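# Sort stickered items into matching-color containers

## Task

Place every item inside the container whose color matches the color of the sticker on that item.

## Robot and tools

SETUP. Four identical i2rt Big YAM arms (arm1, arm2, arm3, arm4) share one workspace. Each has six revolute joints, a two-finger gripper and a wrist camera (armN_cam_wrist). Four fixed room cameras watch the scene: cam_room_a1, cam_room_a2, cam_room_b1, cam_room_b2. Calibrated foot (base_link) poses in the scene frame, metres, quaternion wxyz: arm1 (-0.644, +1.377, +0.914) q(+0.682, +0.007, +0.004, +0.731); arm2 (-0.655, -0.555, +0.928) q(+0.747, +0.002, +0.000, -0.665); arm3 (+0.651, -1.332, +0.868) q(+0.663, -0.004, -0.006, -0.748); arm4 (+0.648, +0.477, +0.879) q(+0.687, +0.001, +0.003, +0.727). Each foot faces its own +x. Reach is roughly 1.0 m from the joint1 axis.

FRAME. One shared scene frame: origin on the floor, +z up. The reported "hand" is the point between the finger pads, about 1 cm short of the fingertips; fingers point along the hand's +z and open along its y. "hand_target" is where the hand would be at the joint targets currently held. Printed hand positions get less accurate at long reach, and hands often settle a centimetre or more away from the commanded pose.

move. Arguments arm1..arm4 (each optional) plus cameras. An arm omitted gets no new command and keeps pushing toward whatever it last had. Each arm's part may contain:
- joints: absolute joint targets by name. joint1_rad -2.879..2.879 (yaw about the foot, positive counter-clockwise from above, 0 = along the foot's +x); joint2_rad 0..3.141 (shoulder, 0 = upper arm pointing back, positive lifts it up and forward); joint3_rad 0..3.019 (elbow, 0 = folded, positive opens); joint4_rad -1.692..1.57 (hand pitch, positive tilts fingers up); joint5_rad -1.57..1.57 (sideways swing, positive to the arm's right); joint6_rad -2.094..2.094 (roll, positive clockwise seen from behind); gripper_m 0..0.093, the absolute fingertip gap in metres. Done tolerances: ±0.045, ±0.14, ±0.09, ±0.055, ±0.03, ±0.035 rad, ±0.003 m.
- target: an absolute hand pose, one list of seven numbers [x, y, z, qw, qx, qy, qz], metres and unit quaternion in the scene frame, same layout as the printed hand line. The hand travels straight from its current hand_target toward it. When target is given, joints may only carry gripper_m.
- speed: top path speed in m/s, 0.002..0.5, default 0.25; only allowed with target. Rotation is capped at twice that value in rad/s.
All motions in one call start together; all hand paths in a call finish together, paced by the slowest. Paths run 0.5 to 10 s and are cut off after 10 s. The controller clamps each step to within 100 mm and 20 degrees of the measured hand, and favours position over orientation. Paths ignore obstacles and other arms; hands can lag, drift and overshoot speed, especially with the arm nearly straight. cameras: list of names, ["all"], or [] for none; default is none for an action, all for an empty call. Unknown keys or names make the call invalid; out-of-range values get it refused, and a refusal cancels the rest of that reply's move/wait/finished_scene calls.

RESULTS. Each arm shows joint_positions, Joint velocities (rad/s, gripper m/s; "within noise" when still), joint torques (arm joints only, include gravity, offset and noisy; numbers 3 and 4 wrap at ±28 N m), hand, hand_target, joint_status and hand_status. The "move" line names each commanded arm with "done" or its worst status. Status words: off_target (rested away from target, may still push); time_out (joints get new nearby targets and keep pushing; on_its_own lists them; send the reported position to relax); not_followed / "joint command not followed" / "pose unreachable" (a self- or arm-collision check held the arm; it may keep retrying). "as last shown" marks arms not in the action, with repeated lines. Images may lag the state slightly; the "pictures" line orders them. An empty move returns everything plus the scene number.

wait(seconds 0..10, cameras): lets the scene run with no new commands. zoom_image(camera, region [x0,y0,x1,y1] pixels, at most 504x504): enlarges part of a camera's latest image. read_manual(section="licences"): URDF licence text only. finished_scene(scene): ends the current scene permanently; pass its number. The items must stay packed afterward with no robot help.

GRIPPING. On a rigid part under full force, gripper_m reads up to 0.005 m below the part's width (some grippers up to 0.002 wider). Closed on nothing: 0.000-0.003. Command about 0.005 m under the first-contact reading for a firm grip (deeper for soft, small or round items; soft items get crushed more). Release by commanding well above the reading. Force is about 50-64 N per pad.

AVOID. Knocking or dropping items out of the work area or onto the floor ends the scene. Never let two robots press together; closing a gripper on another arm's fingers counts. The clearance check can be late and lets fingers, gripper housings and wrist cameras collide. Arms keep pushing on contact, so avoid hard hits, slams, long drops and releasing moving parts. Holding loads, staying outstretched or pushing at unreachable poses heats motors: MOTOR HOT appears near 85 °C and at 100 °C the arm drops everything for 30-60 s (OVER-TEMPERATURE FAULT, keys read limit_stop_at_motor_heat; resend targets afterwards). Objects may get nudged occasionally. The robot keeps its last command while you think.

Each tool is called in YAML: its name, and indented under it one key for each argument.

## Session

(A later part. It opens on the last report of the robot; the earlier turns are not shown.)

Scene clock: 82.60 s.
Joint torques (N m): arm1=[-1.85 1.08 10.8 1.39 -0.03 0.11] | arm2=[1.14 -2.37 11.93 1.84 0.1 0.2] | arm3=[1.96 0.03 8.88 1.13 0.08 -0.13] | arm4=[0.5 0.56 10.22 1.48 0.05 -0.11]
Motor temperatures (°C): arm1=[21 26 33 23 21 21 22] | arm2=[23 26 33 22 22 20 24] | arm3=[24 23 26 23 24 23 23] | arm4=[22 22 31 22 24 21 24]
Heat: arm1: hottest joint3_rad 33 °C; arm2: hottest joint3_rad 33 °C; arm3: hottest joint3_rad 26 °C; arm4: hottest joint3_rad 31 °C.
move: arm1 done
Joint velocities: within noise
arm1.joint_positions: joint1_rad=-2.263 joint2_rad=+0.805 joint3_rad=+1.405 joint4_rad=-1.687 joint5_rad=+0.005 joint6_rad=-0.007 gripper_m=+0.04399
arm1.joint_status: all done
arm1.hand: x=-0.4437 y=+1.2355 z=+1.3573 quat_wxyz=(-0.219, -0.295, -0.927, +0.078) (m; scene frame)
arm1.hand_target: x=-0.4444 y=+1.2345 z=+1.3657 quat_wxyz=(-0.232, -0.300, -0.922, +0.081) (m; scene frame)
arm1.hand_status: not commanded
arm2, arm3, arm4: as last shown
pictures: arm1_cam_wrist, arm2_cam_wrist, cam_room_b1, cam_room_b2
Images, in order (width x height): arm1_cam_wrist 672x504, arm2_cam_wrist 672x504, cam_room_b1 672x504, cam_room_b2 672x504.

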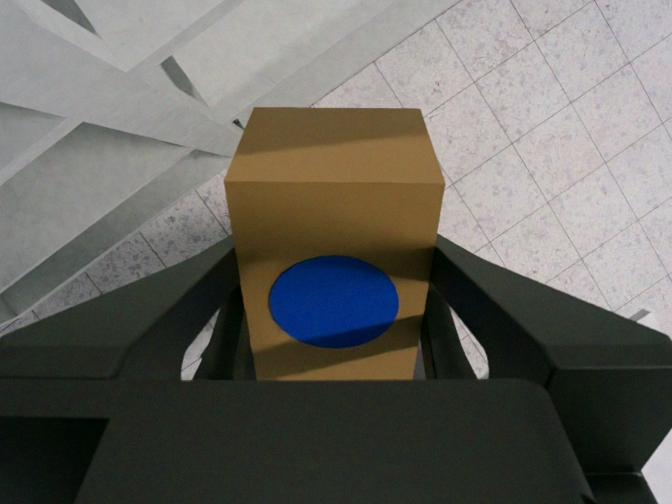

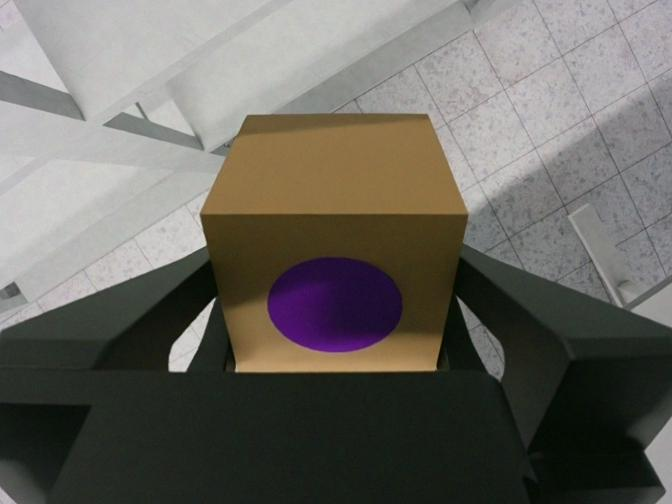

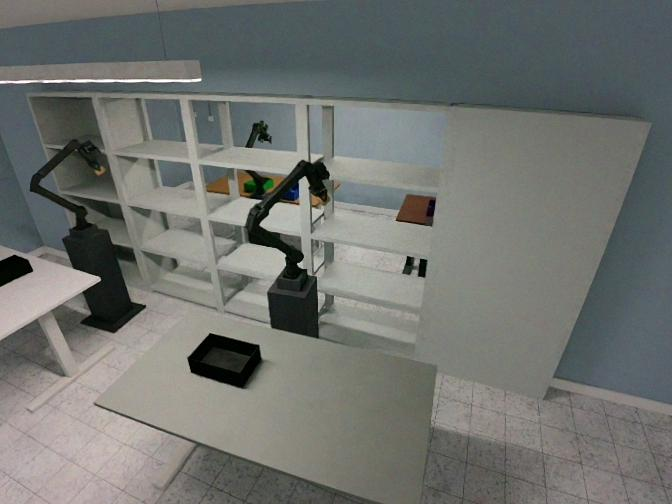

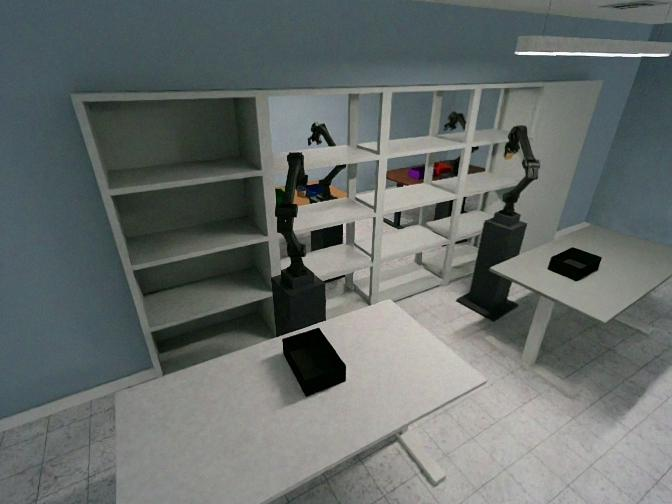

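move:
  arm1: {"target":[-0.36,1.14,1.14,0,0.290,0.957,0],"speed":0.25}
  arm2: {"target":[-0.36,-0.735,1.14,0,0.2714,0.9625,0],"speed":0.25}
  cameras: ["arm2_cam_wrist"]

move:
  arm1: {"target":[-0.06,0.95,1.11,0,0.290,0.957,0],"speed":0.25}
  arm2: {"target":[-0.06,-0.92,1.12,0,0.2714,0.9625,0],"speed":0.25}
  cameras: ["arm1_cam_wrist","arm2_cam_wrist","cam_room_a1"]

Scene clock: 93.40 s.
Joint torques (N m): arm1=[-2.67 -8.59 11.22 0.84 0.06 -0.05] | arm2=[1.44 -10.87 10.14 1.18 0.11 0.21] | arm3=[2.08 0.09 8.83 1.14 0.09 -0.11] | arm4=[0.62 0.44 10.22 1.36 0.03 -0.07]
Motor temperatures (°C): arm1=[21 25 33 23 21 21 22] | arm2=[23 26 33 22 22 20 24] | arm3=[24 23 26 23 24 23 23] | arm4=[22 22 32 22 24 21 24]
Heat: arm1: hottest joint3_rad 33 °C; arm2: hottest joint3_rad 33 °C; arm3: hottest joint3_rad 26 °C; arm4: hottest joint3_rad 32 °C.
move: arm1 off_target; arm2 done
Joint velocities: within noise
arm1.joint_positions: joint1_rad=-2.333 joint2_rad=+1.308 joint3_rad=+1.192 joint4_rad=-1.477 joint5_rad=-0.010 joint6_rad=-0.107 gripper_m=+0.04399
arm1.joint_status: not commanded
arm1.hand: x=-0.3605 y=+1.1458 z=+1.1305 quat_wxyz=(+0.017, -0.289, -0.957, -0.008) (m; scene frame)
arm1.hand_target: x=-0.3601 y=+1.1402 z=+1.1399 quat_wxyz=(+0.000, -0.290, -0.957, +0.000) (m; scene frame)
arm1.hand_status: off_target (0.011 m and 2.1 deg from the pose sent, 0.252 m and 27.0 deg at the start)
arm2.joint_positions: joint1_rad=+0.903 joint2_rad=+1.257 joint3_rad=+1.118 joint4_rad=-1.448 joint5_rad=+0.000 joint6_rad=-0.007 gripper_m=+0.05295
arm2.joint_status: not commanded
arm2.hand: x=-0.3626 y=-0.7363 z=+1.1388 quat_wxyz=(+0.007, -0.268, -0.963, -0.004) (m; scene frame)
arm2.hand_target: x=-0.3599 y=-0.7350 z=+1.1401 quat_wxyz=(+0.000, -0.271, -0.962, +0.000) (m; scene frame)
arm2.hand_status: done (0.003 m and 1.0 deg from the pose sent, 0.255 m and 28.1 deg at the start)
arm3, arm4: as last shown
pictures: arm2_cam_wrist
Images, in order (width x height): arm2_cam_wrist 672x504.

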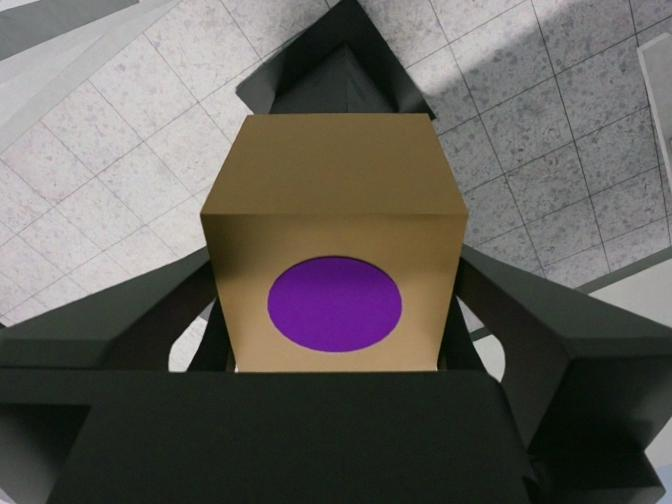

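Scene clock: 95.67 s.
Joint torques (N m): arm1=[-1.26 -21.95 16.28 -0.02 0.07 0.15] | arm2=[1.08 -24 15.68 0.18 0.12 0.16] | arm3=[2.08 0.03 8.84 1.11 0.08 -0.12] | arm4=[0.15 0.62 10.21 1.4 0.03 -0.11]
Motor temperatures (°C): arm1=[21 25 33 23 21 21 22] | arm2=[23 26 33 22 22 20 24] | arm3=[24 23 26 23 24 23 23] | arm4=[22 22 32 22 24 21 24]
Heat: arm1: hottest joint3_rad 33 °C; arm2: hottest joint3_rad 33 °C; arm3: hottest joint3_rad 26 °C; arm4: hottest joint3_rad 32 °C.
move: arm1 off_target; arm2 off_target
Joint velocities: within noise
arm1.joint_positions: joint1_rad=-2.284 joint2_rad=+2.293 joint3_rad=+2.444 joint4_rad=-1.685 joint5_rad=-0.009 joint6_rad=-0.055 gripper_m=+0.04399
arm1.joint_status: not commanded
arm1.hand: x=-0.0726 y=+0.9514 z=+1.0838 quat_wxyz=(-0.011, -0.290, -0.957, +0.003) (m; scene frame)
arm1.hand_target: x=-0.0617 y=+0.9511 z=+1.1094 quat_wxyz=(-0.037, -0.290, -0.956, +0.013) (m; scene frame)
arm1.hand_status: off_target (0.029 m and 1.4 deg from the pose sent, 0.359 m and 2.1 deg at the start; a joint's target at an end of its range on 27 of 68 steps)
arm2.joint_positions: joint1_rad=+0.903 joint2_rad=+2.225 joint3_rad=+2.325 joint4_rad=-1.670 joint5_rad=+0.000 joint6_rad=-0.007 gripper_m=+0.05295
arm2.joint_status: not commanded
arm2.hand: x=-0.0707 y=-0.9153 z=+1.1079 quat_wxyz=(-0.001, -0.268, -0.963, -0.001) (m; scene frame)
arm2.hand_target: x=-0.0610 y=-0.9193 z=+1.1198 quat_wxyz=(-0.016, -0.271, -0.962, +0.004) (m; scene frame)
arm2.hand_status: off_target (0.017 m and 0.4 deg from the pose sent, 0.355 m and 1.0 deg at the start; a joint's target at an end of its range on 23 of 68 steps)
arm3, arm4: as last shown
pictures: arm1_cam_wrist, arm2_cam_wrist, cam_room_a1
Images, in order (width x height): arm1_cam_wrist 672x504, arm2_cam_wrist 672x504, cam_room_a1 672x504.

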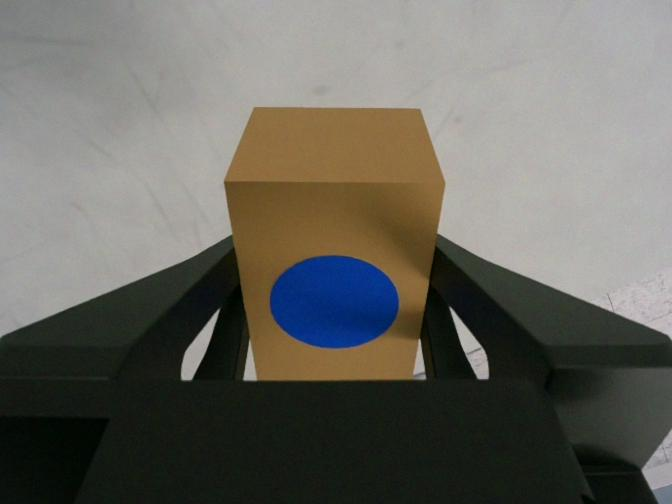

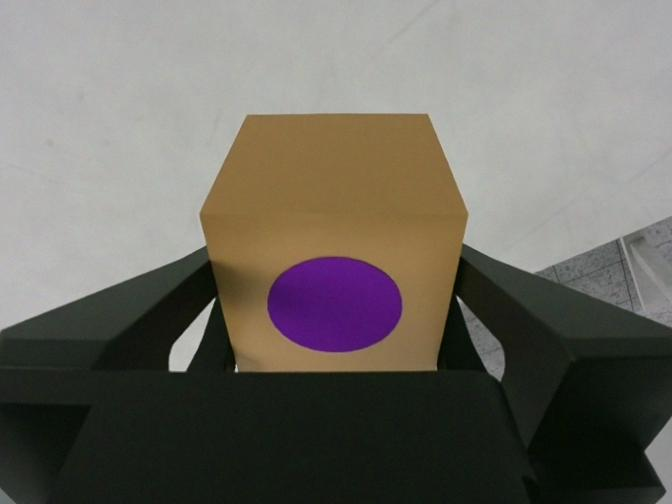

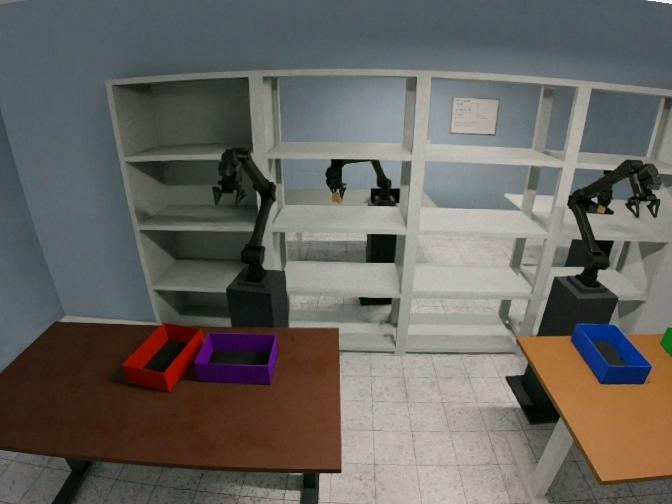

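Lower to contact.

move:
  arm1: {"target":[-0.055,0.948,1.02,0,0.290,0.957,0],"speed":0.1}
  arm2: {"target":[-0.053,-0.92,1.035,0,0.2714,0.9625,0],"speed":0.1}

move:
  arm1: {"target":[-0.055,0.948,1.0,0,0.290,0.957,0],"speed":0.06}
  arm2: {"target":[-0.053,-0.92,1.015,0,0.2714,0.9625,0],"speed":0.06}

move:
  arm1: {"target":[-0.055,0.948,0.988,0,0.290,0.957,0],"speed":0.06}
  arm2: {"target":[-0.053,-0.92,1.003,0,0.2714,0.9625,0],"speed":0.06}
  cameras: ["arm1_cam_wrist","arm2_cam_wrist"]

Scene clock: 102.97 s.
Joint torques (N m): arm1=[-0.85 -22.07 11.1 0.92 0.09 0.11] | arm2=[1.49 -23.71 10.02 1.33 0.14 0.2] | arm3=[2.08 -0.03 8.84 1.1 0.09 -0.11] | arm4=[0.32 0.56 10.17 1.4 0.03 -0.1]
Motor temperatures (°C): arm1=[21 26 35 23 21 21 22] | arm2=[23 27 34 22 22 20 24] | arm3=[24 23 26 23 24 23 23] | arm4=[22 22 32 22 24 21 24]
Heat: arm1: hottest joint3_rad 35 °C; arm2: hottest joint3_rad 34 °C; arm3: hottest joint3_rad 26 °C; arm4: hottest joint3_rad 32 °C.
move: arm1 done; arm2 off_target
Joint velocities: within noise
arm1.joint_positions: joint1_rad=-2.283 joint2_rad=+2.374 joint3_rad=+2.423 joint4_rad=-1.621 joint5_rad=-0.009 joint6_rad=-0.052 gripper_m=+0.04399
arm1.joint_status: not commanded
arm1.hand: x=-0.0631 y=+0.9443 z=+1.0194 quat_wxyz=(+0.007, -0.291, -0.957, -0.003) (m; scene frame)
arm1.hand_target: x=-0.0550 y=+0.9482 z=+1.0200 quat_wxyz=(+0.000, -0.290, -0.957, +0.000) (m; scene frame)
arm1.hand_status: done (0.009 m and 0.9 deg from the pose sent, 0.066 m and 1.4 deg at the start)
arm2.joint_positions: joint1_rad=+0.903 joint2_rad=+2.262 joint3_rad=+2.251 joint4_rad=-1.542 joint5_rad=+0.000 joint6_rad=-0.007 gripper_m=+0.05295
arm2.joint_status: not commanded
arm2.hand: x=-0.0575 y=-0.9232 z=+1.0546 quat_wxyz=(-0.009, -0.268, -0.963, +0.001) (m; scene frame)
arm2.hand_target: x=-0.0534 y=-0.9197 z=+1.0352 quat_wxyz=(+0.000, -0.271, -0.962, +0.000) (m; scene frame)
arm2.hand_status: off_target (0.020 m and 1.1 deg from the pose sent, 0.075 m and 0.4 deg at the start)
arm3, arm4: as last shown
pictures: none

Scene clock: 103.93 s.
Joint torques (N m): arm1=[-1.08 -20.84 8.94 1.81 0.04 0.11] | arm2=[1.49 -23.59 9.7 1.32 0.13 0.2] | arm3=[2.08 0.03 8.83 1.07 0.08 -0.11] | arm4=[0.62 0.62 10.17 1.46 0.05 -0.07]
Motor temperatures (°C): arm1=[21 26 34 23 21 21 22] | arm2=[23 27 34 22 22 20 24] | arm3=[24 23 26 23 24 23 23] | arm4=[22 22 32 22 24 21 24]
Heat: arm1: hottest joint3_rad 34 °C; arm2: hottest joint3_rad 34 °C; arm3: hottest joint3_rad 26 °C; arm4: hottest joint3_rad 32 °C.
move: arm1 off_target; arm2 off_target
Joint velocities: within noise
arm1.joint_positions: joint1_rad=-2.283 joint2_rad=+2.358 joint3_rad=+2.391 joint4_rad=-1.590 joint5_rad=-0.009 joint6_rad=-0.052 gripper_m=+0.04399
arm1.joint_status: not commanded
arm1.hand: x=-0.0628 y=+0.9441 z=+1.0181 quat_wxyz=(+0.000, -0.291, -0.957, -0.001) (m; scene frame)
arm1.hand_target: x=-0.0554 y=+0.9484 z=+1.0003 quat_wxyz=(+0.000, -0.290, -0.957, +0.000) (m; scene frame)
arm1.hand_status: off_target (0.020 m and 0.2 deg from the pose sent, 0.021 m and 0.9 deg at the start)
arm2.joint_positions: joint1_rad=+0.903 joint2_rad=+2.263 joint3_rad=+2.211 joint4_rad=-1.494 joint5_rad=+0.000 joint6_rad=-0.007 gripper_m=+0.05295
arm2.joint_status: not commanded
arm2.hand: x=-0.0562 y=-0.9239 z=+1.0391 quat_wxyz=(-0.012, -0.268, -0.963, +0.002) (m; scene frame)
arm2.hand_target: x=-0.0536 y=-0.9196 z=+1.0152 quat_wxyz=(+0.000, -0.271, -0.962, +0.000) (m; scene frame)
arm2.hand_status: off_target (0.025 m and 1.5 deg from the pose sent, 0.040 m and 1.0 deg at the start)
arm3, arm4: as last shown
pictures: none

Scene clock: 104.90 s.
Joint torques (N m): arm1=[-0.97 -19.14 8.51 1.88 0.13 0.14] | arm2=[1.44 -23.3 9.58 1.36 0.14 0.21] | arm3=[2.08 -0.03 8.84 1.14 0.09 -0.12] | arm4=[0.44 0.73 10.24 1.36 0.03 -0.08]
Motor temperatures (°C): arm1=[21 26 34 23 21 21 22] | arm2=[23 27 34 22 22 20 24] | arm3=[24 23 26 23 24 23 23] | arm4=[22 22 32 22 24 21 24]
Heat: arm1: hottest joint3_rad 34 °C; arm2: hottest joint3_rad 34 °C; arm3: hottest joint3_rad 26 °C; arm4: hottest joint3_rad 32 °C.
move: arm1 off_target; arm2 off_target
Joint velocities: within noise
arm1.joint_positions: joint1_rad=-2.283 joint2_rad=+2.342 joint3_rad=+2.361 joint4_rad=-1.564 joint5_rad=-0.009 joint6_rad=-0.052 gripper_m=+0.04399
arm1.joint_status: not commanded
arm1.hand: x=-0.0630 y=+0.9443 z=+1.0178 quat_wxyz=(-0.006, -0.291, -0.957, +0.001) (m; scene frame)
arm1.hand_target: x=-0.0560 y=+0.9488 z=+0.9884 quat_wxyz=(+0.000, -0.290, -0.957, +0.000) (m; scene frame)
arm1.hand_status: off_target (0.031 m and 0.7 deg from the pose sent, 0.031 m and 0.2 deg at the start)
arm2.joint_positions: joint1_rad=+0.903 joint2_rad=+2.263 joint3_rad=+2.188 joint4_rad=-1.466 joint5_rad=+0.000 joint6_rad=-0.007 gripper_m=+0.05295
arm2.joint_status: not commanded
arm2.hand: x=-0.0556 y=-0.9243 z=+1.0299 quat_wxyz=(-0.014, -0.268, -0.963, +0.002) (m; scene frame)
arm2.hand_target: x=-0.0538 y=-0.9195 z=+1.0033 quat_wxyz=(+0.000, -0.271, -0.962, +0.000) (m; scene frame)
arm2.hand_status: off_target (0.027 m and 1.7 deg from the pose sent, 0.037 m and 1.5 deg at the start)
arm3.joint_positions: joint1_rad=+1.559 joint2_rad=+0.703 joint3_rad=+1.389 joint4_rad=-1.493 joint5_rad=-0.001 joint6_rad=+0.007 gripper_m=+0.09398
arm3.joint_status: not commanded
arm3.hand: x=+0.8920 y=-1.3573 z=+1.3582 quat_wxyz=(-0.373, -0.062, -0.925, +0.029) (m; scene frame)
arm3.hand_target: x=+0.8894 y=-1.3545 z=+1.3627 quat_wxyz=(-0.376, -0.054, -0.925, +0.029) (m; scene frame)
arm3.hand_status: not commanded
arm4.joint_positions: joint1_rad=-1.567 joint2_rad=+0.695 joint3_rad=+1.362 joint4_rad=-1.509 joint5_rad=+0.001 joint6_rad=+0.014 gripper_m=+0.09399
arm4.joint_status: not commanded
arm4.hand: x=+0.8894 y=+0.4928 z=+1.3546 quat_wxyz=(-0.354, +0.022, -0.935, -0.011) (m; scene frame)
arm4.hand_target: x=+0.8908 y=+0.4924 z=+1.3724 quat_wxyz=(-0.373, +0.027, -0.927, -0.009) (m; scene frame)
arm4.hand_status: not commanded
pictures: arm1_cam_wrist, arm2_cam_wrist
Images, in order (width x height): arm1_cam_wrist 672x504, arm2_cam_wrist 672x504.

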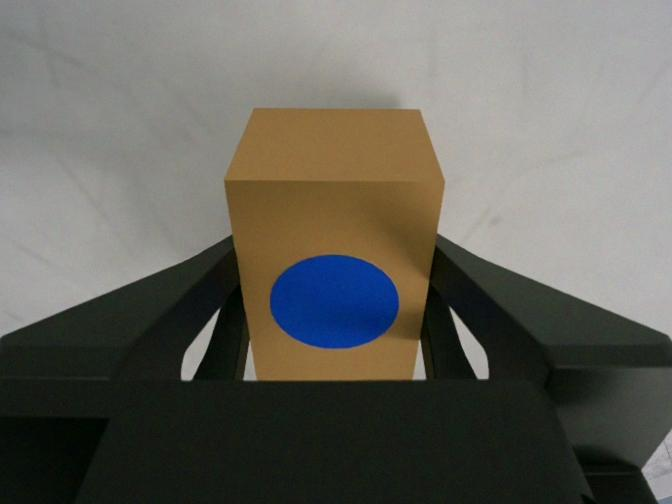

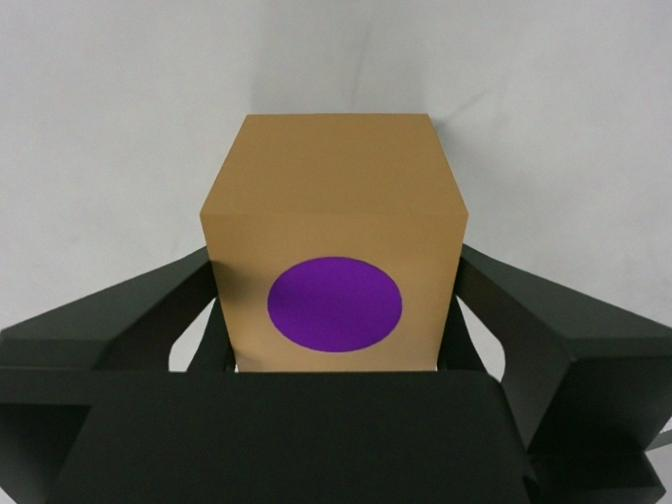

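move:
  arm1: {"target":[-0.058,0.947,1.003,0,0.290,0.957,0],"speed":0.06}
  arm2: {"target":[-0.053,-0.92,0.988,0,0.2714,0.9625,0],"speed":0.05}

move:
  arm1: {"joints":{"gripper_m":0.093}}
  arm2: {"target":[-0.053,-0.92,0.975,0,0.2714,0.9625,0],"speed":0.05}
  cameras: ["arm1_cam_wrist","arm2_cam_wrist"]

Scene clock: 109.77 s.
Joint torques (N m): arm1=[-1.73 -19.25 11.17 0.65 0.08 0.1] | arm2=[1.49 -22.71 7.83 2.39 0.15 0.2] | arm3=[1.96 -0.09 8.85 1.1 0.09 -0.12] | arm4=[0.5 0.09 10.29 1.42 0.06 -0.06]
Motor temperatures (°C): arm1=[21 26 34 23 21 21 22] | arm2=[23 27 33 22 22 20 24] | arm3=[24 23 26 23 24 23 23] | arm4=[22 22 32 22 24 21 24]
Heat: arm1: hottest joint3_rad 34 °C; arm2: hottest joint3_rad 33 °C; arm3: hottest joint3_rad 26 °C; arm4: hottest joint3_rad 32 °C.
move: arm1 off_target; arm2 off_target
Joint velocities: within noise
arm1.joint_positions: joint1_rad=-2.283 joint2_rad=+2.340 joint3_rad=+2.358 joint4_rad=-1.562 joint5_rad=-0.009 joint6_rad=-0.052 gripper_m=+0.04399
arm1.joint_status: not commanded
arm1.hand: x=-0.0632 y=+0.9444 z=+1.0180 quat_wxyz=(-0.006, -0.291, -0.957, +0.001) (m; scene frame)
arm1.hand_target: x=-0.0583 y=+0.9473 z=+1.0030 quat_wxyz=(+0.000, -0.290, -0.957, +0.000) (m; scene frame)
arm1.hand_status: off_target (0.016 m and 0.8 deg from the pose sent, 0.016 m and 0.7 deg at the start)
arm2.joint_positions: joint1_rad=+0.903 joint2_rad=+2.262 joint3_rad=+2.179 joint4_rad=-1.457 joint5_rad=+0.000 joint6_rad=-0.007 gripper_m=+0.05295
arm2.joint_status: not commanded
arm2.hand: x=-0.0557 y=-0.9242 z=+1.0274 quat_wxyz=(-0.015, -0.268, -0.963, +0.003) (m; scene frame)
arm2.hand_target: x=-0.0546 y=-0.9190 z=+0.9890 quat_wxyz=(+0.000, -0.271, -0.962, +0.000) (m; scene frame)
arm2.hand_status: off_target (0.040 m and 1.8 deg from the pose sent, 0.042 m and 1.7 deg at the start)
arm3, arm4: as last shown
pictures: none

Scene clock: 110.73 s.
Joint torques (N m): arm1=[-1.32 -20.42 11.1 0.66 0.09 0.09] | arm2=[1.44 -21.25 7.45 2.7 0.14 0.2] | arm3=[2.02 -0.15 8.85 1.09 0.08 -0.11] | arm4=[0.79 0.85 10.3 1.31 0.04 -0.06]
Motor temperatures (°C): arm1=[21 26 34 23 21 21 22] | arm2=[23 27 33 22 22 20 24] | arm3=[24 23 26 23 24 23 23] | arm4=[22 22 32 22 24 21 24]
Heat: arm1: hottest joint3_rad 34 °C; arm2: hottest joint3_rad 33 °C; arm3: hottest joint3_rad 26 °C; arm4: hottest joint3_rad 32 °C.
move: arm1 done; arm2 off_target
Joint velocities: within noise
arm1.joint_positions: joint1_rad=-2.283 joint2_rad=+2.352 joint3_rad=+2.358 joint4_rad=-1.562 joint5_rad=-0.009 joint6_rad=-0.052 gripper_m=+0.09296
arm1.joint_status: all done
arm1.hand: x=-0.0635 y=+0.9446 z=+1.0097 quat_wxyz=(-0.001, -0.291, -0.957, -0.001) (m; scene frame)
arm1.hand_target: x=-0.0583 y=+0.9473 z=+1.0030 quat_wxyz=(+0.000, -0.290, -0.957, +0.000) (m; scene frame)
arm1.hand_status: not commanded
arm2.joint_positions: joint1_rad=+0.903 joint2_rad=+2.250 joint3_rad=+2.155 joint4_rad=-1.433 joint5_rad=+0.000 joint6_rad=-0.007 gripper_m=+0.05295
arm2.joint_status: not commanded
arm2.hand: x=-0.0561 y=-0.9240 z=+1.0269 quat_wxyz=(-0.021, -0.268, -0.963, +0.004) (m; scene frame)
arm2.hand_target: x=-0.0558 y=-0.9184 z=+0.9764 quat_wxyz=(+0.001, -0.271, -0.962, +0.000) (m; scene frame)
arm2.hand_status: off_target (0.052 m and 2.5 deg from the pose sent, 0.053 m and 1.8 deg at the start)
arm3, arm4: as last shown
pictures: arm1_cam_wrist, arm2_cam_wrist
Images, in order (width x height): arm1_cam_wrist 672x504, arm2_cam_wrist 672x504.

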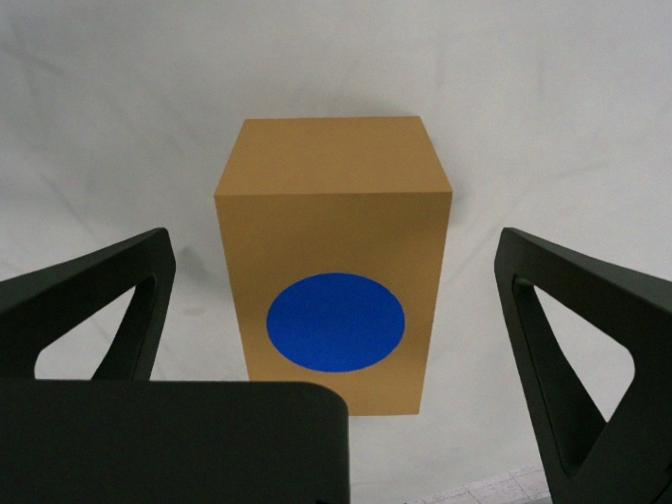

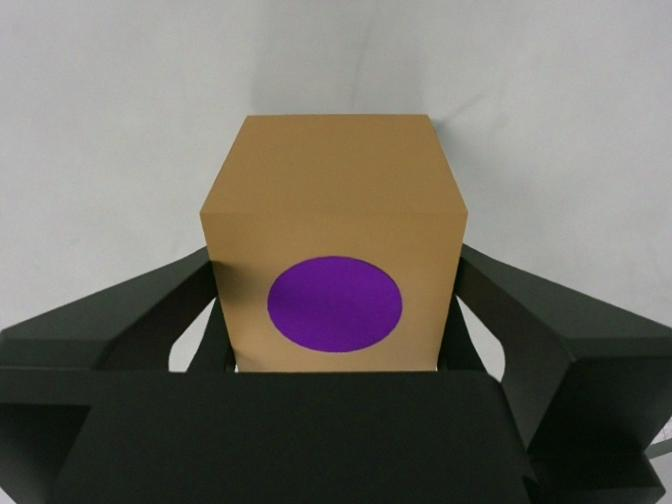

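move:
  arm1: {"target":[-0.063,0.947,1.12,0,0.290,0.957,0],"speed":0.12}
  arm2: {"target":[-0.055,-0.921,1.008,0,0.2714,0.9625,0],"speed":0.06}
  arm4: {"joints":{"joint1_rad":0.92}}
  arm3: {"joints":{"joint1_rad":-1.976}}

move:
  arm2: {"joints":{"gripper_m":0.093}}
  arm1: {"target":[-0.38,1.15,1.15,0,0.290,0.957,0],"speed":0.25}

move:
  arm2: {"target":[-0.06,-0.918,1.12,0,0.2714,0.9625,0],"speed":0.12}
  arm4: {"target":[0.30,0.71,1.2,-0.1,0.8986,-0.2748,-0.3271],"speed":0.25}

move:
  arm2: {"target":[-0.38,-0.73,1.15,0,0.2714,0.9625,0],"speed":0.25}
  arm4: {"target":[0.0,0.915,1.12,-0.1,0.8986,-0.2748,-0.3271],"speed":0.25}
  cameras: ["arm3_cam_wrist","arm4_cam_wrist","cam_room_a1","cam_room_a2"]

Scene clock: 125.00 s.
Joint torques (N m): arm1=[-2.08 -22.83 15.46 0.12 0.11 0.08] | arm2=[1.32 -21.95 12.74 -0.16 0.15 0.18] | arm3=[0.44 -0.44 8.94 1.07 -0.05 -0.11] | arm4=[1.2 0.5 10.21 1.42 0.08 -0.09]
Motor temperatures (°C): arm1=[21 26 34 23 21 21 22] | arm2=[23 27 32 22 22 20 24] | arm3=[24 23 26 23 24 23 23] | arm4=[22 22 33 22 24 21 24]
Heat: arm1: hottest joint3_rad 34 °C; arm2: hottest joint3_rad 32 °C; arm3: hottest joint3_rad 26 °C; arm4: hottest joint3_rad 33 °C.
move: arm1 off_target; arm2 off_target; arm3 done; arm4 done
Joint velocities: within noise
arm1.joint_positions: joint1_rad=-2.283 joint2_rad=+2.294 joint3_rad=+2.455 joint4_rad=-1.684 joint5_rad=-0.009 joint6_rad=-0.052 gripper_m=+0.09296
arm1.joint_status: not commanded
arm1.hand: x=-0.0705 y=+0.9505 z=+1.0865 quat_wxyz=(-0.016, -0.291, -0.957, +0.005) (m; scene frame)
arm1.hand_target: x=-0.0646 y=+0.9483 z=+1.1194 quat_wxyz=(-0.044, -0.290, -0.956, +0.016) (m; scene frame)
arm1.hand_status: off_target (0.035 m and 1.9 deg from the pose sent, 0.110 m and 0.2 deg at the start; a joint's target at an end of its range on 61 of 76 steps)
arm2.joint_positions: joint1_rad=+0.903 joint2_rad=+2.245 joint3_rad=+2.151 joint4_rad=-1.434 joint5_rad=+0.000 joint6_rad=-0.007 gripper_m=+0.05295
arm2.joint_status: not commanded
arm2.hand: x=-0.0571 y=-0.9233 z=+1.0282 quat_wxyz=(-0.021, -0.268, -0.963, +0.004) (m; scene frame)
arm2.hand_target: x=-0.0555 y=-0.9206 z=+1.0081 quat_wxyz=(-0.001, -0.271, -0.962, +0.000) (m; scene frame)
arm2.hand_status: off_target (0.020 m and 2.5 deg from the pose sent, 0.019 m and 2.5 deg at the start)
arm3.joint_positions: joint1_rad=-1.965 joint2_rad=+0.704 joint3_rad=+1.389 joint4_rad=-1.493 joint5_rad=+0.002 joint6_rad=+0.005 gripper_m=+0.09402
arm3.joint_status: all done
arm3.hand: x=+0.4384 y=-1.2040 z=+1.3554 quat_wxyz=(+0.089, -0.898, +0.242, +0.358) (m; scene frame)
arm3.hand_target: x=+0.4423 y=-1.2035 z=+1.3601 quat_wxyz=(+0.092, -0.896, +0.243, +0.361) (m; scene frame)
arm3.hand_status: not commanded
arm4.joint_positions: joint1_rad=+0.917 joint2_rad=+0.695 joint3_rad=+1.362 joint4_rad=-1.509 joint5_rad=-0.001 joint6_rad=+0.013 gripper_m=+0.09402
arm4.joint_status: all done
arm4.hand: x=+0.4522 y=+0.6140 z=+1.3563 quat_wxyz=(-0.100, +0.890, -0.281, -0.343) (m; scene frame)
arm4.hand_target: x=+0.4508 y=+0.6142 z=+1.3741 quat_wxyz=(-0.108, +0.885, -0.272, -0.361) (m; scene frame)
arm4.hand_status: not commanded
pictures: none

Scene clock: 127.13 s.
Joint torques (N m): arm1=[-3.02 -5.54 10.73 0.17 0 -0.04] | arm2=[1.26 -22.89 12.66 0.2 0.13 0.18] | arm3=[0.38 -0.32 8.92 1.11 -0.05 -0.11] | arm4=[0.85 0.85 10.21 1.57 0.07 -0.08]
Motor temperatures (°C): arm1=[21 26 34 23 21 21 22] | arm2=[23 27 32 22 22 20 24] | arm3=[24 23 26 23 24 23 23] | arm4=[22 22 33 22 24 21 24]
Heat: arm1: hottest joint3_rad 34 °C; arm2: hottest joint3_rad 32 °C; arm3: hottest joint3_rad 26 °C; arm4: hottest joint3_rad 33 °C.
move: arm1 done; arm2 done
Joint velocities: within noise
arm1.joint_positions: joint1_rad=-2.350 joint2_rad=+1.230 joint3_rad=+1.174 joint4_rad=-1.492 joint5_rad=-0.008 joint6_rad=-0.122 gripper_m=+0.09296
arm1.joint_status: not commanded
arm1.hand: x=-0.3770 y=+1.1515 z=+1.1500 quat_wxyz=(-0.004, -0.290, -0.957, +0.002) (m; scene frame)
arm1.hand_target: x=-0.3800 y=+1.1500 z=+1.1499 quat_wxyz=(+0.000, -0.290, -0.957, +0.000) (m; scene frame)
arm1.hand_status: done (0.003 m and 0.5 deg from the pose sent, 0.374 m and 1.9 deg at the start)
arm2.joint_positions: joint1_rad=+0.903 joint2_rad=+2.255 joint3_rad=+2.151 joint4_rad=-1.444 joint5_rad=+0.000 joint6_rad=-0.007 gripper_m=+0.09294
arm2.joint_status: all done
arm2.hand: x=-0.0597 y=-0.9217 z=+1.0212 quat_wxyz=(-0.011, -0.268, -0.963, +0.001) (m; scene frame)
arm2.hand_target: x=-0.0556 y=-0.9205 z=+1.0080 quat_wxyz=(+0.000, -0.271, -0.962, +0.000) (m; scene frame)
arm2.hand_status: not commanded
arm3, arm4: as last shown
pictures: none

Scene clock: 128.80 s.
Joint torques (N m): arm1=[-2.67 -6.42 10.73 0.32 0.01 -0.06] | arm2=[1.32 -26.93 14.94 0.1 0.1 0.19] | arm3=[0.5 -0.5 8.96 1.09 -0.06 -0.11] | arm4=[1.32 -7.3 9.7 1.66 0.23 0.02]
Motor temperatures (°C): arm1=[21 26 33 23 21 21 22] | arm2=[23 27 32 22 22 20 24] | arm3=[24 23 26 23 24 23 23] | arm4=[22 22 33 22 24 21 24]
Heat: arm1: hottest joint3_rad 33 °C; arm2: hottest joint3_rad 32 °C; arm3: hottest joint3_rad 26 °C; arm4: hottest joint3_rad 33 °C.
move: arm2 off_target; arm4 done
Joint velocities: within noise
arm1, arm3: as last shown
arm1.joint_positions: joint1_rad=-2.350 joint2_rad=+1.230 joint3_rad=+1.174 joint4_rad=-1.492 joint5_rad=-0.008 joint6_rad=-0.123 gripper_m=+0.09296
arm2.joint_positions: joint1_rad=+0.903 joint2_rad=+2.249 joint3_rad=+2.327 joint4_rad=-1.670 joint5_rad=+0.000 joint6_rad=-0.007 gripper_m=+0.09294
arm2.joint_status: not commanded
arm2.hand: x=-0.0694 y=-0.9160 z=+1.0928 quat_wxyz=(+0.010, -0.268, -0.963, -0.004) (m; scene frame)
arm2.hand_target: x=-0.0613 y=-0.9171 z=+1.1197 quat_wxyz=(-0.014, -0.271, -0.962, +0.004) (m; scene frame)
arm2.hand_status: off_target (0.029 m and 1.3 deg from the pose sent, 0.099 m and 1.3 deg at the start; a joint's target at an end of its range on 23 of 50 steps)
arm4.joint_positions: joint1_rad=+0.928 joint2_rad=+1.017 joint3_rad=+1.064 joint4_rad=-0.952 joint5_rad=+0.010 joint6_rad=+0.013 gripper_m=+0.09402
arm4.joint_status: not commanded
arm4.hand: x=+0.3049 y=+0.7099 z=+1.1913 quat_wxyz=(-0.095, +0.902, -0.281, -0.314) (m; scene frame)
arm4.hand_target: x=+0.3002 y=+0.7099 z=+1.2001 quat_wxyz=(-0.100, +0.899, -0.275, -0.327) (m; scene frame)
arm4.hand_status: done (0.010 m and 1.8 deg from the pose sent, 0.238 m and 2.2 deg at the start)
pictures: none

Scene clock: 131.10 s.
Joint torques (N m): arm1=[-2.55 -5.77 10.59 0.08 0 -0.05] | arm2=[0.09 -8.76 9.55 0.35 0.11 0.05] | arm3=[0.62 -0.56 8.92 1.1 -0.06 -0.11] | arm4=[0.97 -22.53 13.05 0.57 -0.04 -0.09]
Motor temperatures (°C): arm1=[21 26 33 23 21 21 22] | arm2=[23 27 32 22 22 20 24] | arm3=[24 23 26 23 24 23 23] | arm4=[22 22 34 22 24 21 24]
Heat: arm1: hottest joint3_rad 33 °C; arm2: hottest joint3_rad 32 °C; arm3: hottest joint3_rad 26 °C; arm4: hottest joint3_rad 34 °C.
move: arm2 done; arm4 off_target
Joint velocities: within noise
arm1, arm3: as last shown
arm2.joint_positions: joint1_rad=+0.903 joint2_rad=+1.188 joint3_rad=+1.108 joint4_rad=-1.462 joint5_rad=+0.000 joint6_rad=-0.007 gripper_m=+0.09294
arm2.joint_status: not commanded
arm2.hand: x=-0.3736 y=-0.7297 z=+1.1569 quat_wxyz=(-0.014, -0.268, -0.963, +0.002) (m; scene frame)
arm2.hand_target: x=-0.3799 y=-0.7299 z=+1.1502 quat_wxyz=(+0.000, -0.271, -0.962, +0.000) (m; scene frame)
arm2.hand_status: done (0.009 m and 1.7 deg from the pose sent, 0.367 m and 1.3 deg at the start)
arm4.joint_positions: joint1_rad=+0.928 joint2_rad=+1.982 joint3_rad=+1.896 joint4_rad=-0.816 joint5_rad=+0.010 joint6_rad=+0.013 gripper_m=+0.09402
arm4.joint_status: not commanded
arm4.hand: x=+0.0089 y=+0.9058 z=+1.1036 quat_wxyz=(-0.095, +0.902, -0.281, -0.315) (m; scene frame)
arm4.hand_target: x=+0.0010 y=+0.9145 z=+1.1200 quat_wxyz=(-0.100, +0.898, -0.275, -0.328) (m; scene frame)
arm4.hand_status: off_target (0.021 m and 1.7 deg from the pose sent, 0.374 m and 1.8 deg at the start)
pictures: arm3_cam_wrist, arm4_cam_wrist, cam_room_a1, cam_room_a2
Images, in order (width x height): arm3_cam_wrist 672x504, arm4_cam_wrist 672x504, cam_room_a1 672x504, cam_room_a2 672x504.

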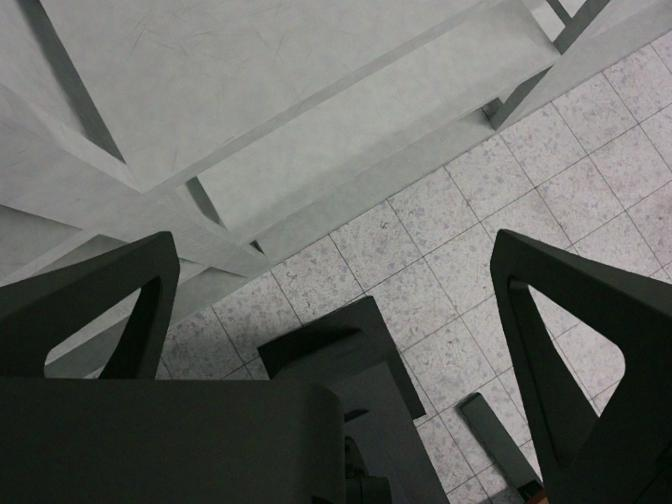

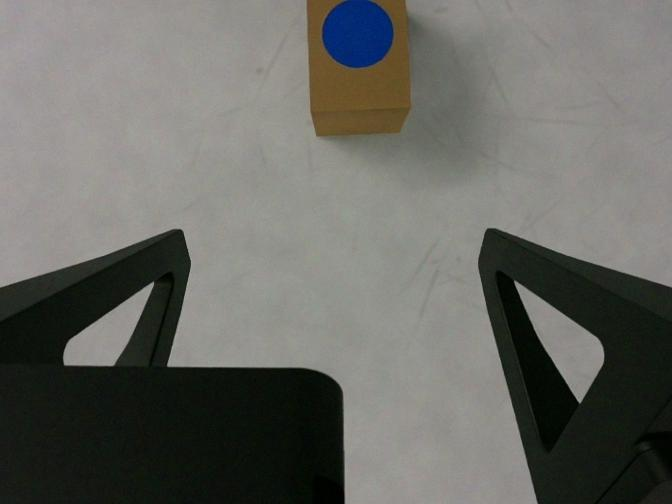

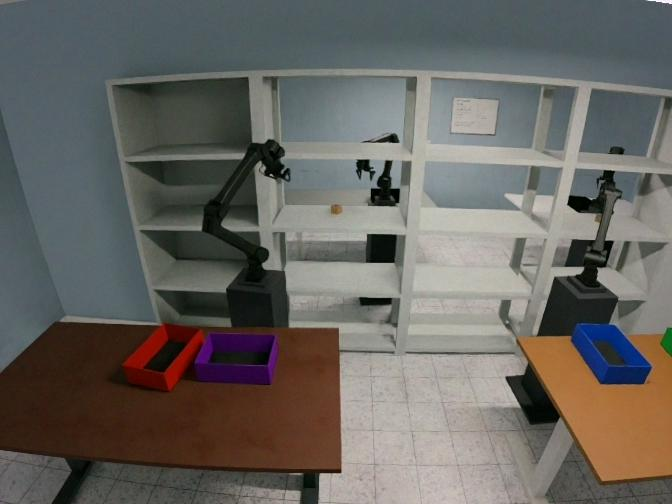

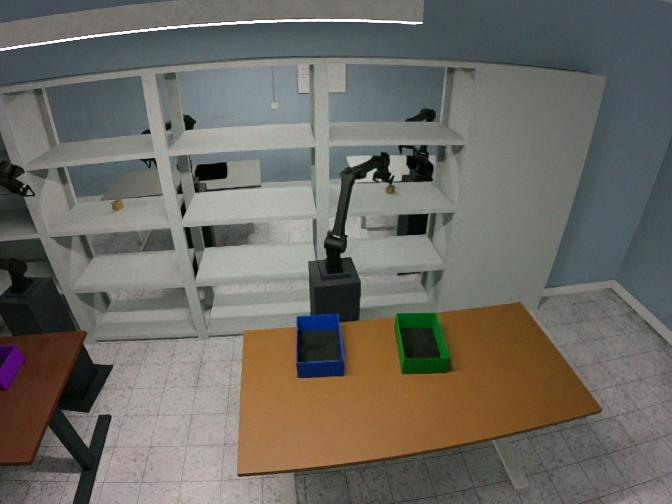

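move:
  arm4: {"target":[-0.056,0.967,1.05,-0.1,0.8986,-0.2748,-0.3271],"speed":0.15}
  arm3: {"target":[0.30,-1.13,1.2,-0.1,0.8986,-0.2748,-0.3271],"speed":0.25}
  cameras: ["arm3_cam_wrist","arm4_cam_wrist"]

Scene clock: 141.03 s.
Joint torques (N m): arm1=[-2.43 -6.12 10.63 0.23 0.01 -0.04] | arm2=[0.03 -8.64 9.54 0.35 0.11 0.04] | arm3=[2.43 -7.3 9.55 1.91 0.17 0.03] | arm4=[0.62 -25 13.09 0.9 -0.06 -0.11]
Motor temperatures (°C): arm1=[21 26 33 23 21 21 22] | arm2=[23 27 32 22 22 20 24] | arm3=[24 23 27 23 24 23 23] | arm4=[22 23 36 22 24 21 24]
Heat: arm1: hottest joint3_rad 33 °C; arm2: hottest joint3_rad 32 °C; arm3: hottest joint3_rad 27 °C; arm4: hottest joint3_rad 36 °C.
move: arm3 done; arm4 off_target
Joint velocities: within noise
arm1, arm2: as last shown
arm3.joint_positions: joint1_rad=-1.939 joint2_rad=+0.974 joint3_rad=+1.082 joint4_rad=-0.999 joint5_rad=+0.083 joint6_rad=+0.076 gripper_m=+0.09402
arm3.joint_status: not commanded
arm3.hand: x=+0.3039 y=-1.1260 z=+1.1948 quat_wxyz=(+0.100, -0.902, +0.278, +0.316) (m; scene frame)
arm3.hand_target: x=+0.3001 y=-1.1300 z=+1.2001 quat_wxyz=(+0.100, -0.899, +0.275, +0.327) (m; scene frame)
arm3.hand_status: done (0.008 m and 1.4 deg from the pose sent, 0.221 m and 5.4 deg at the start)
arm4.joint_positions: joint1_rad=+0.914 joint2_rad=+2.236 joint3_rad=+2.158 joint4_rad=-0.816 joint5_rad=-0.001 joint6_rad=+0.000 gripper_m=+0.09402
arm4.joint_status: not commanded
arm4.hand: x=-0.0485 y=+0.9557 z=+1.0442 quat_wxyz=(-0.096, +0.900, -0.280, -0.319) (m; scene frame)
arm4.hand_target: x=-0.0553 y=+0.9664 z=+1.0501 quat_wxyz=(-0.100, +0.898, -0.275, -0.328) (m; scene frame)
arm4.hand_status: off_target (0.015 m and 1.2 deg from the pose sent, 0.104 m and 1.7 deg at the start)
pictures: arm3_cam_wrist, arm4_cam_wrist
Images, in order (width x height): arm3_cam_wrist 672x504, arm4_cam_wrist 672x504.

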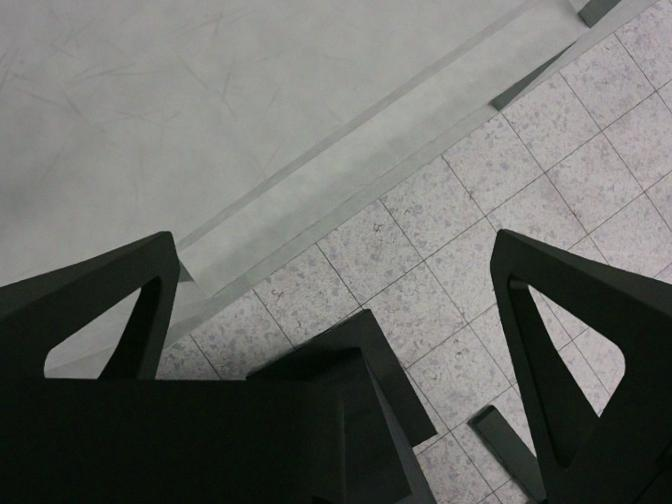

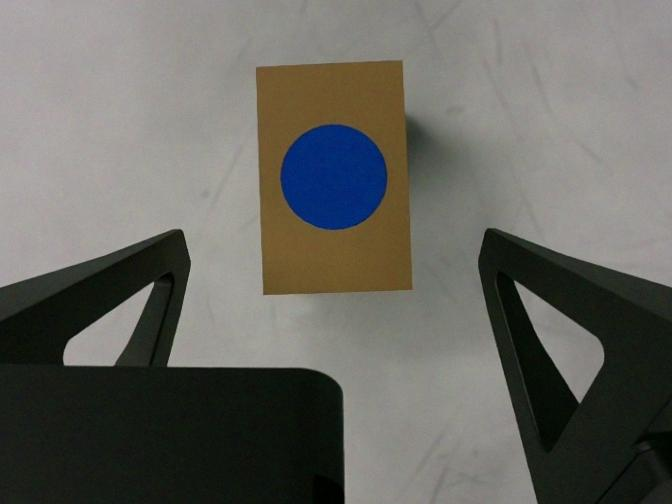

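move:
  arm4: {"target":[-0.074,0.977,0.993,-0.1,0.8986,-0.2748,-0.3271],"speed":0.1}
  arm3: {"target":[0.015,-0.965,1.13,-0.0888,0.9075,-0.244,-0.3303],"speed":0.2}
  cameras: ["arm3_cam_wrist","arm4_cam_wrist"]

Scene clock: 151.07 s.
Joint torques (N m): arm1=[-2.26 -5.95 10.58 0.21 0.01 -0.06] | arm2=[0.03 -8.59 9.52 0.38 0.12 0.03] | arm3=[0.56 -21.6 14.27 0.91 -0.08 -0.13] | arm4=[1.03 -23.24 12.36 1.58 -0.02 -0.06]
Motor temperatures (°C): arm1=[21 26 32 23 21 21 22] | arm2=[23 26 32 22 22 20 23] | arm3=[24 23 27 23 24 23 23] | arm4=[22 23 36 22 24 21 24]
Heat: arm1: hottest joint3_rad 32 °C; arm2: hottest joint3_rad 32 °C; arm3: hottest joint3_rad 27 °C; arm4: hottest joint3_rad 36 °C.
move: arm3 off_target; arm4 off_target
Joint velocities: within noise
arm1, arm2: as last shown
arm3.joint_positions: joint1_rad=-1.950 joint2_rad=+1.837 joint3_rad=+1.728 joint4_rad=-0.803 joint5_rad=+0.019 joint6_rad=+0.009 gripper_m=+0.09402
arm3.joint_status: not commanded
arm3.hand: x=+0.0219 y=-0.9807 z=+1.1026 quat_wxyz=(+0.081, -0.916, +0.243, +0.310) (m; scene frame)
arm3.hand_target: x=+0.0164 y=-0.9659 z=+1.1301 quat_wxyz=(+0.089, -0.907, +0.244, +0.331) (m; scene frame)
arm3.hand_status: off_target (0.032 m and 2.7 deg from the pose sent, 0.337 m and 4.5 deg at the start)
arm4.joint_positions: joint1_rad=+0.914 joint2_rad=+2.301 joint3_rad=+2.187 joint4_rad=-0.765 joint5_rad=+0.000 joint6_rad=-0.001 gripper_m=+0.09402
arm4.joint_status: not commanded
arm4.hand: x=-0.0632 y=+0.9657 z=+1.0135 quat_wxyz=(-0.098, +0.898, -0.278, -0.326) (m; scene frame)
arm4.hand_target: x=-0.0722 y=+0.9756 z=+0.9929 quat_wxyz=(-0.100, +0.899, -0.275, -0.327) (m; scene frame)
arm4.hand_status: off_target (0.026 m and 0.5 deg from the pose sent, 0.061 m and 1.2 deg at the start)
pictures: arm3_cam_wrist, arm4_cam_wrist
Images, in order (width x height): arm3_cam_wrist 672x504, arm4_cam_wrist 672x504.

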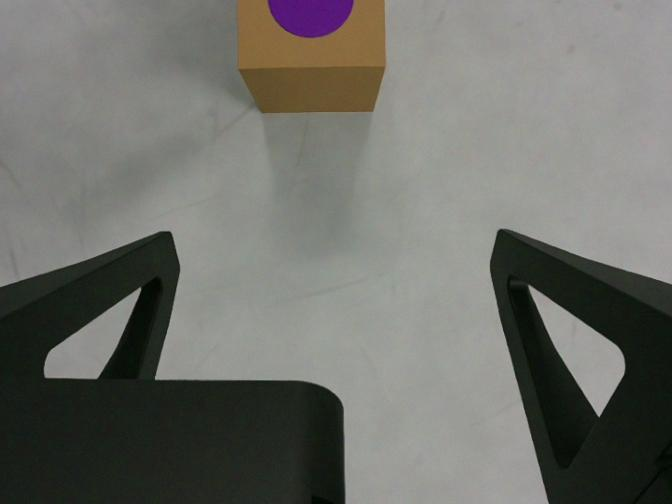

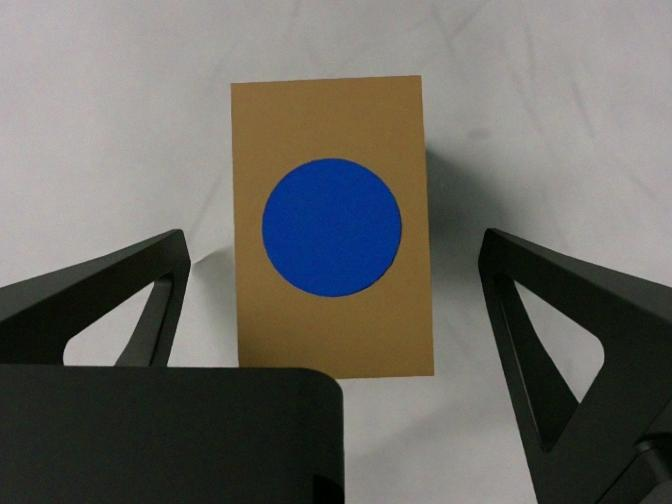

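move:
  arm4: {"target":[-0.078,0.984,0.982,-0.1,0.8986,-0.2748,-0.3271],"speed":0.08}
  arm3: {"target":[-0.050,-0.940,1.085,-0.0888,0.9075,-0.244,-0.3303],"speed":0.1}
  cameras: ["arm3_cam_wrist","arm4_cam_wrist"]

Scene clock: 160.63 s.
Joint torques (N m): arm1=[-2.43 -6.48 10.71 0.06 -0.01 -0.07] | arm2=[0.09 -8.7 9.51 0.39 0.13 0.04] | arm3=[1.44 -23.65 14.32 1.13 0.12 -0.03] | arm4=[0.09 -22.77 12.04 1.5 -0.12 -0.05]
Motor temperatures (°C): arm1=[21 25 32 23 21 21 21] | arm2=[23 26 31 22 22 20 23] | arm3=[24 24 30 23 24 23 23] | arm4=[22 24 37 22 24 21 24]
Heat: arm1: hottest joint3_rad 32 °C; arm2: hottest joint3_rad 31 °C; arm3: hottest joint3_rad 30 °C; arm4: hottest joint3_rad 37 °C.
move: arm3 off_target; arm4 off_target
Joint velocities: within noise
arm1, arm2: as last shown
arm3.joint_positions: joint1_rad=-1.950 joint2_rad=+2.040 joint3_rad=+1.936 joint4_rad=-0.803 joint5_rad=+0.022 joint6_rad=+0.009 gripper_m=+0.09402
arm3.joint_status: not commanded
arm3.hand: x=-0.0373 y=-0.9483 z=+1.0640 quat_wxyz=(+0.083, -0.915, +0.243, +0.311) (m; scene frame)
arm3.hand_target: x=-0.0487 y=-0.9409 z=+1.0851 quat_wxyz=(+0.089, -0.907, +0.244, +0.331) (m; scene frame)
arm3.hand_status: off_target (0.026 m and 2.4 deg from the pose sent, 0.085 m and 2.7 deg at the start)
arm4.joint_positions: joint1_rad=+0.914 joint2_rad=+2.323 joint3_rad=+2.219 joint4_rad=-0.757 joint5_rad=+0.000 joint6_rad=-0.004 gripper_m=+0.09402
arm4.joint_status: not commanded
arm4.hand: x=-0.0703 y=+0.9709 z=+1.0136 quat_wxyz=(-0.101, +0.896, -0.277, -0.333) (m; scene frame)
arm4.hand_target: x=-0.0755 y=+0.9822 z=+0.9823 quat_wxyz=(-0.100, +0.898, -0.275, -0.328) (m; scene frame)
arm4.hand_status: off_target (0.035 m and 0.8 deg from the pose sent, 0.039 m and 0.5 deg at the start)
pictures: arm3_cam_wrist, arm4_cam_wrist
Images, in order (width x height): arm3_cam_wrist 672x504, arm4_cam_wrist 672x504.

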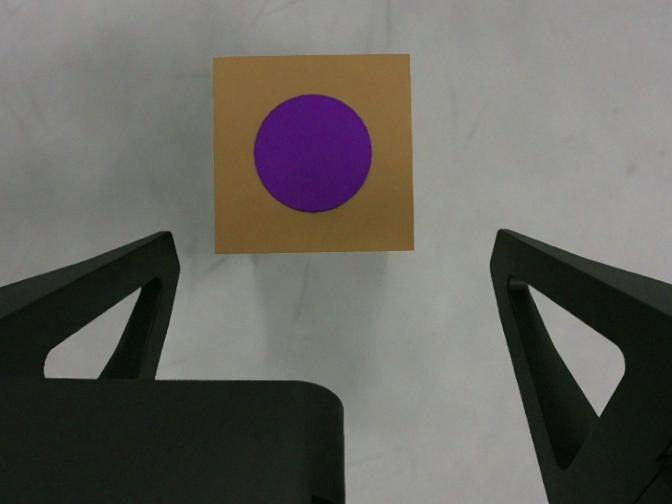

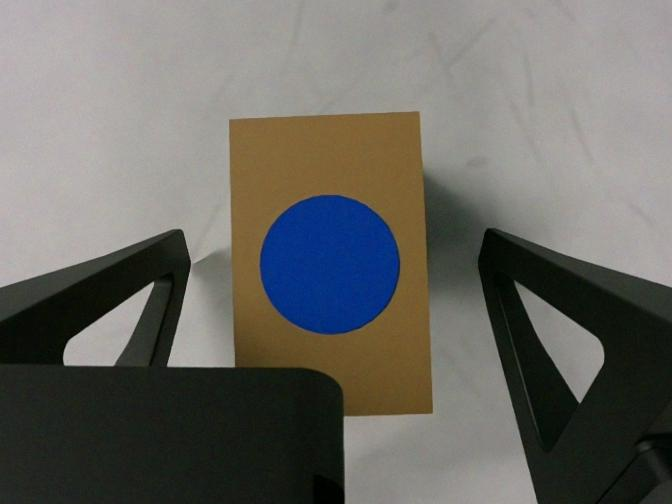

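move:
  arm4: {"joints":{"gripper_m":0.034}}
  arm3: {"target":[-0.077,-0.931,1.048,-0.0888,0.9075,-0.244,-0.3303],"speed":0.08}
  cameras: ["arm3_cam_wrist","arm4_cam_wrist"]

Scene clock: 166.23 s.
Joint torques (N m): arm1=[-2.55 -5.77 10.65 0.16 0.05 -0.03] | arm2=[-0.03 -8.7 9.54 0.38 0.12 0.04] | arm3=[2.08 -24.94 14.12 1.76 0.11 0.01] | arm4=[1.61 -23.3 11.71 1.29 -0.05 -0.04]
Motor temperatures (°C): arm1=[21 25 32 23 21 21 21] | arm2=[23 26 31 22 22 20 23] | arm3=[24 24 31 23 24 23 23] | arm4=[22 25 37 22 24 21 24]
Heat: arm1: hottest joint3_rad 32 °C; arm2: hottest joint3_rad 31 °C; arm3: hottest joint3_rad 31 °C; arm4: hottest joint3_rad 37 °C.
move: arm3 off_target; arm4 off_target
Joint velocities: within noise
arm1, arm2: as last shown
arm3.joint_positions: joint1_rad=-1.950 joint2_rad=+2.136 joint3_rad=+2.007 joint4_rad=-0.788 joint5_rad=+0.026 joint6_rad=+0.011 gripper_m=+0.09401
arm3.joint_status: not commanded
arm3.hand: x=-0.0590 y=-0.9360 z=+1.0286 quat_wxyz=(+0.084, -0.916, +0.246, +0.306) (m; scene frame)
arm3.hand_target: x=-0.0755 y=-0.9320 z=+1.0484 quat_wxyz=(+0.089, -0.907, +0.244, +0.331) (m; scene frame)
arm3.hand_status: off_target (0.027 m and 3.0 deg from the pose sent, 0.046 m and 2.4 deg at the start)
arm4.joint_positions: joint1_rad=+0.899 joint2_rad=+2.327 joint3_rad=+2.222 joint4_rad=-0.753 joint5_rad=-0.002 joint6_rad=-0.008 gripper_m=+0.04446
arm4.joint_status: gripper_m off_target (ended at +0.04449, target +0.03400)
arm4.hand: x=-0.0648 y=+0.9816 z=+1.0127 quat_wxyz=(-0.104, +0.894, -0.281, -0.334) (m; scene frame)
arm4.hand_target: x=-0.0753 y=+0.9823 z=+0.9819 quat_wxyz=(-0.100, +0.898, -0.275, -0.327) (m; scene frame)
arm4.hand_status: not commanded
pictures: arm3_cam_wrist, arm4_cam_wrist
Images, in order (width x height): arm3_cam_wrist 672x504, arm4_cam_wrist 672x504.

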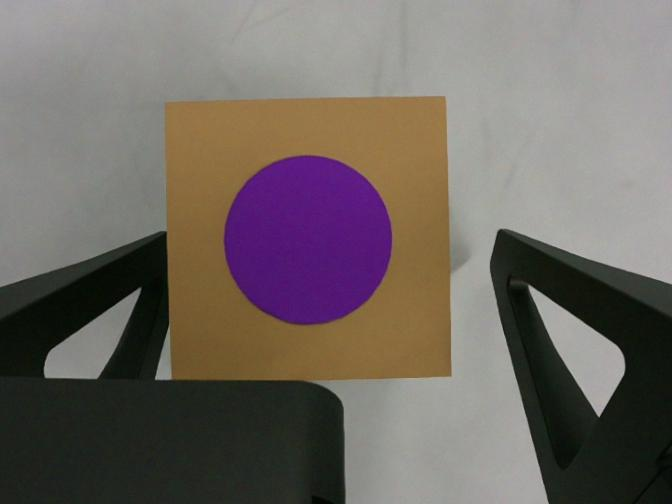

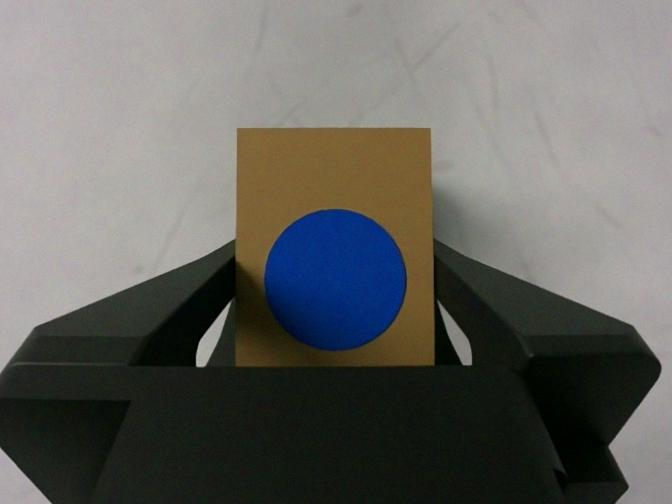

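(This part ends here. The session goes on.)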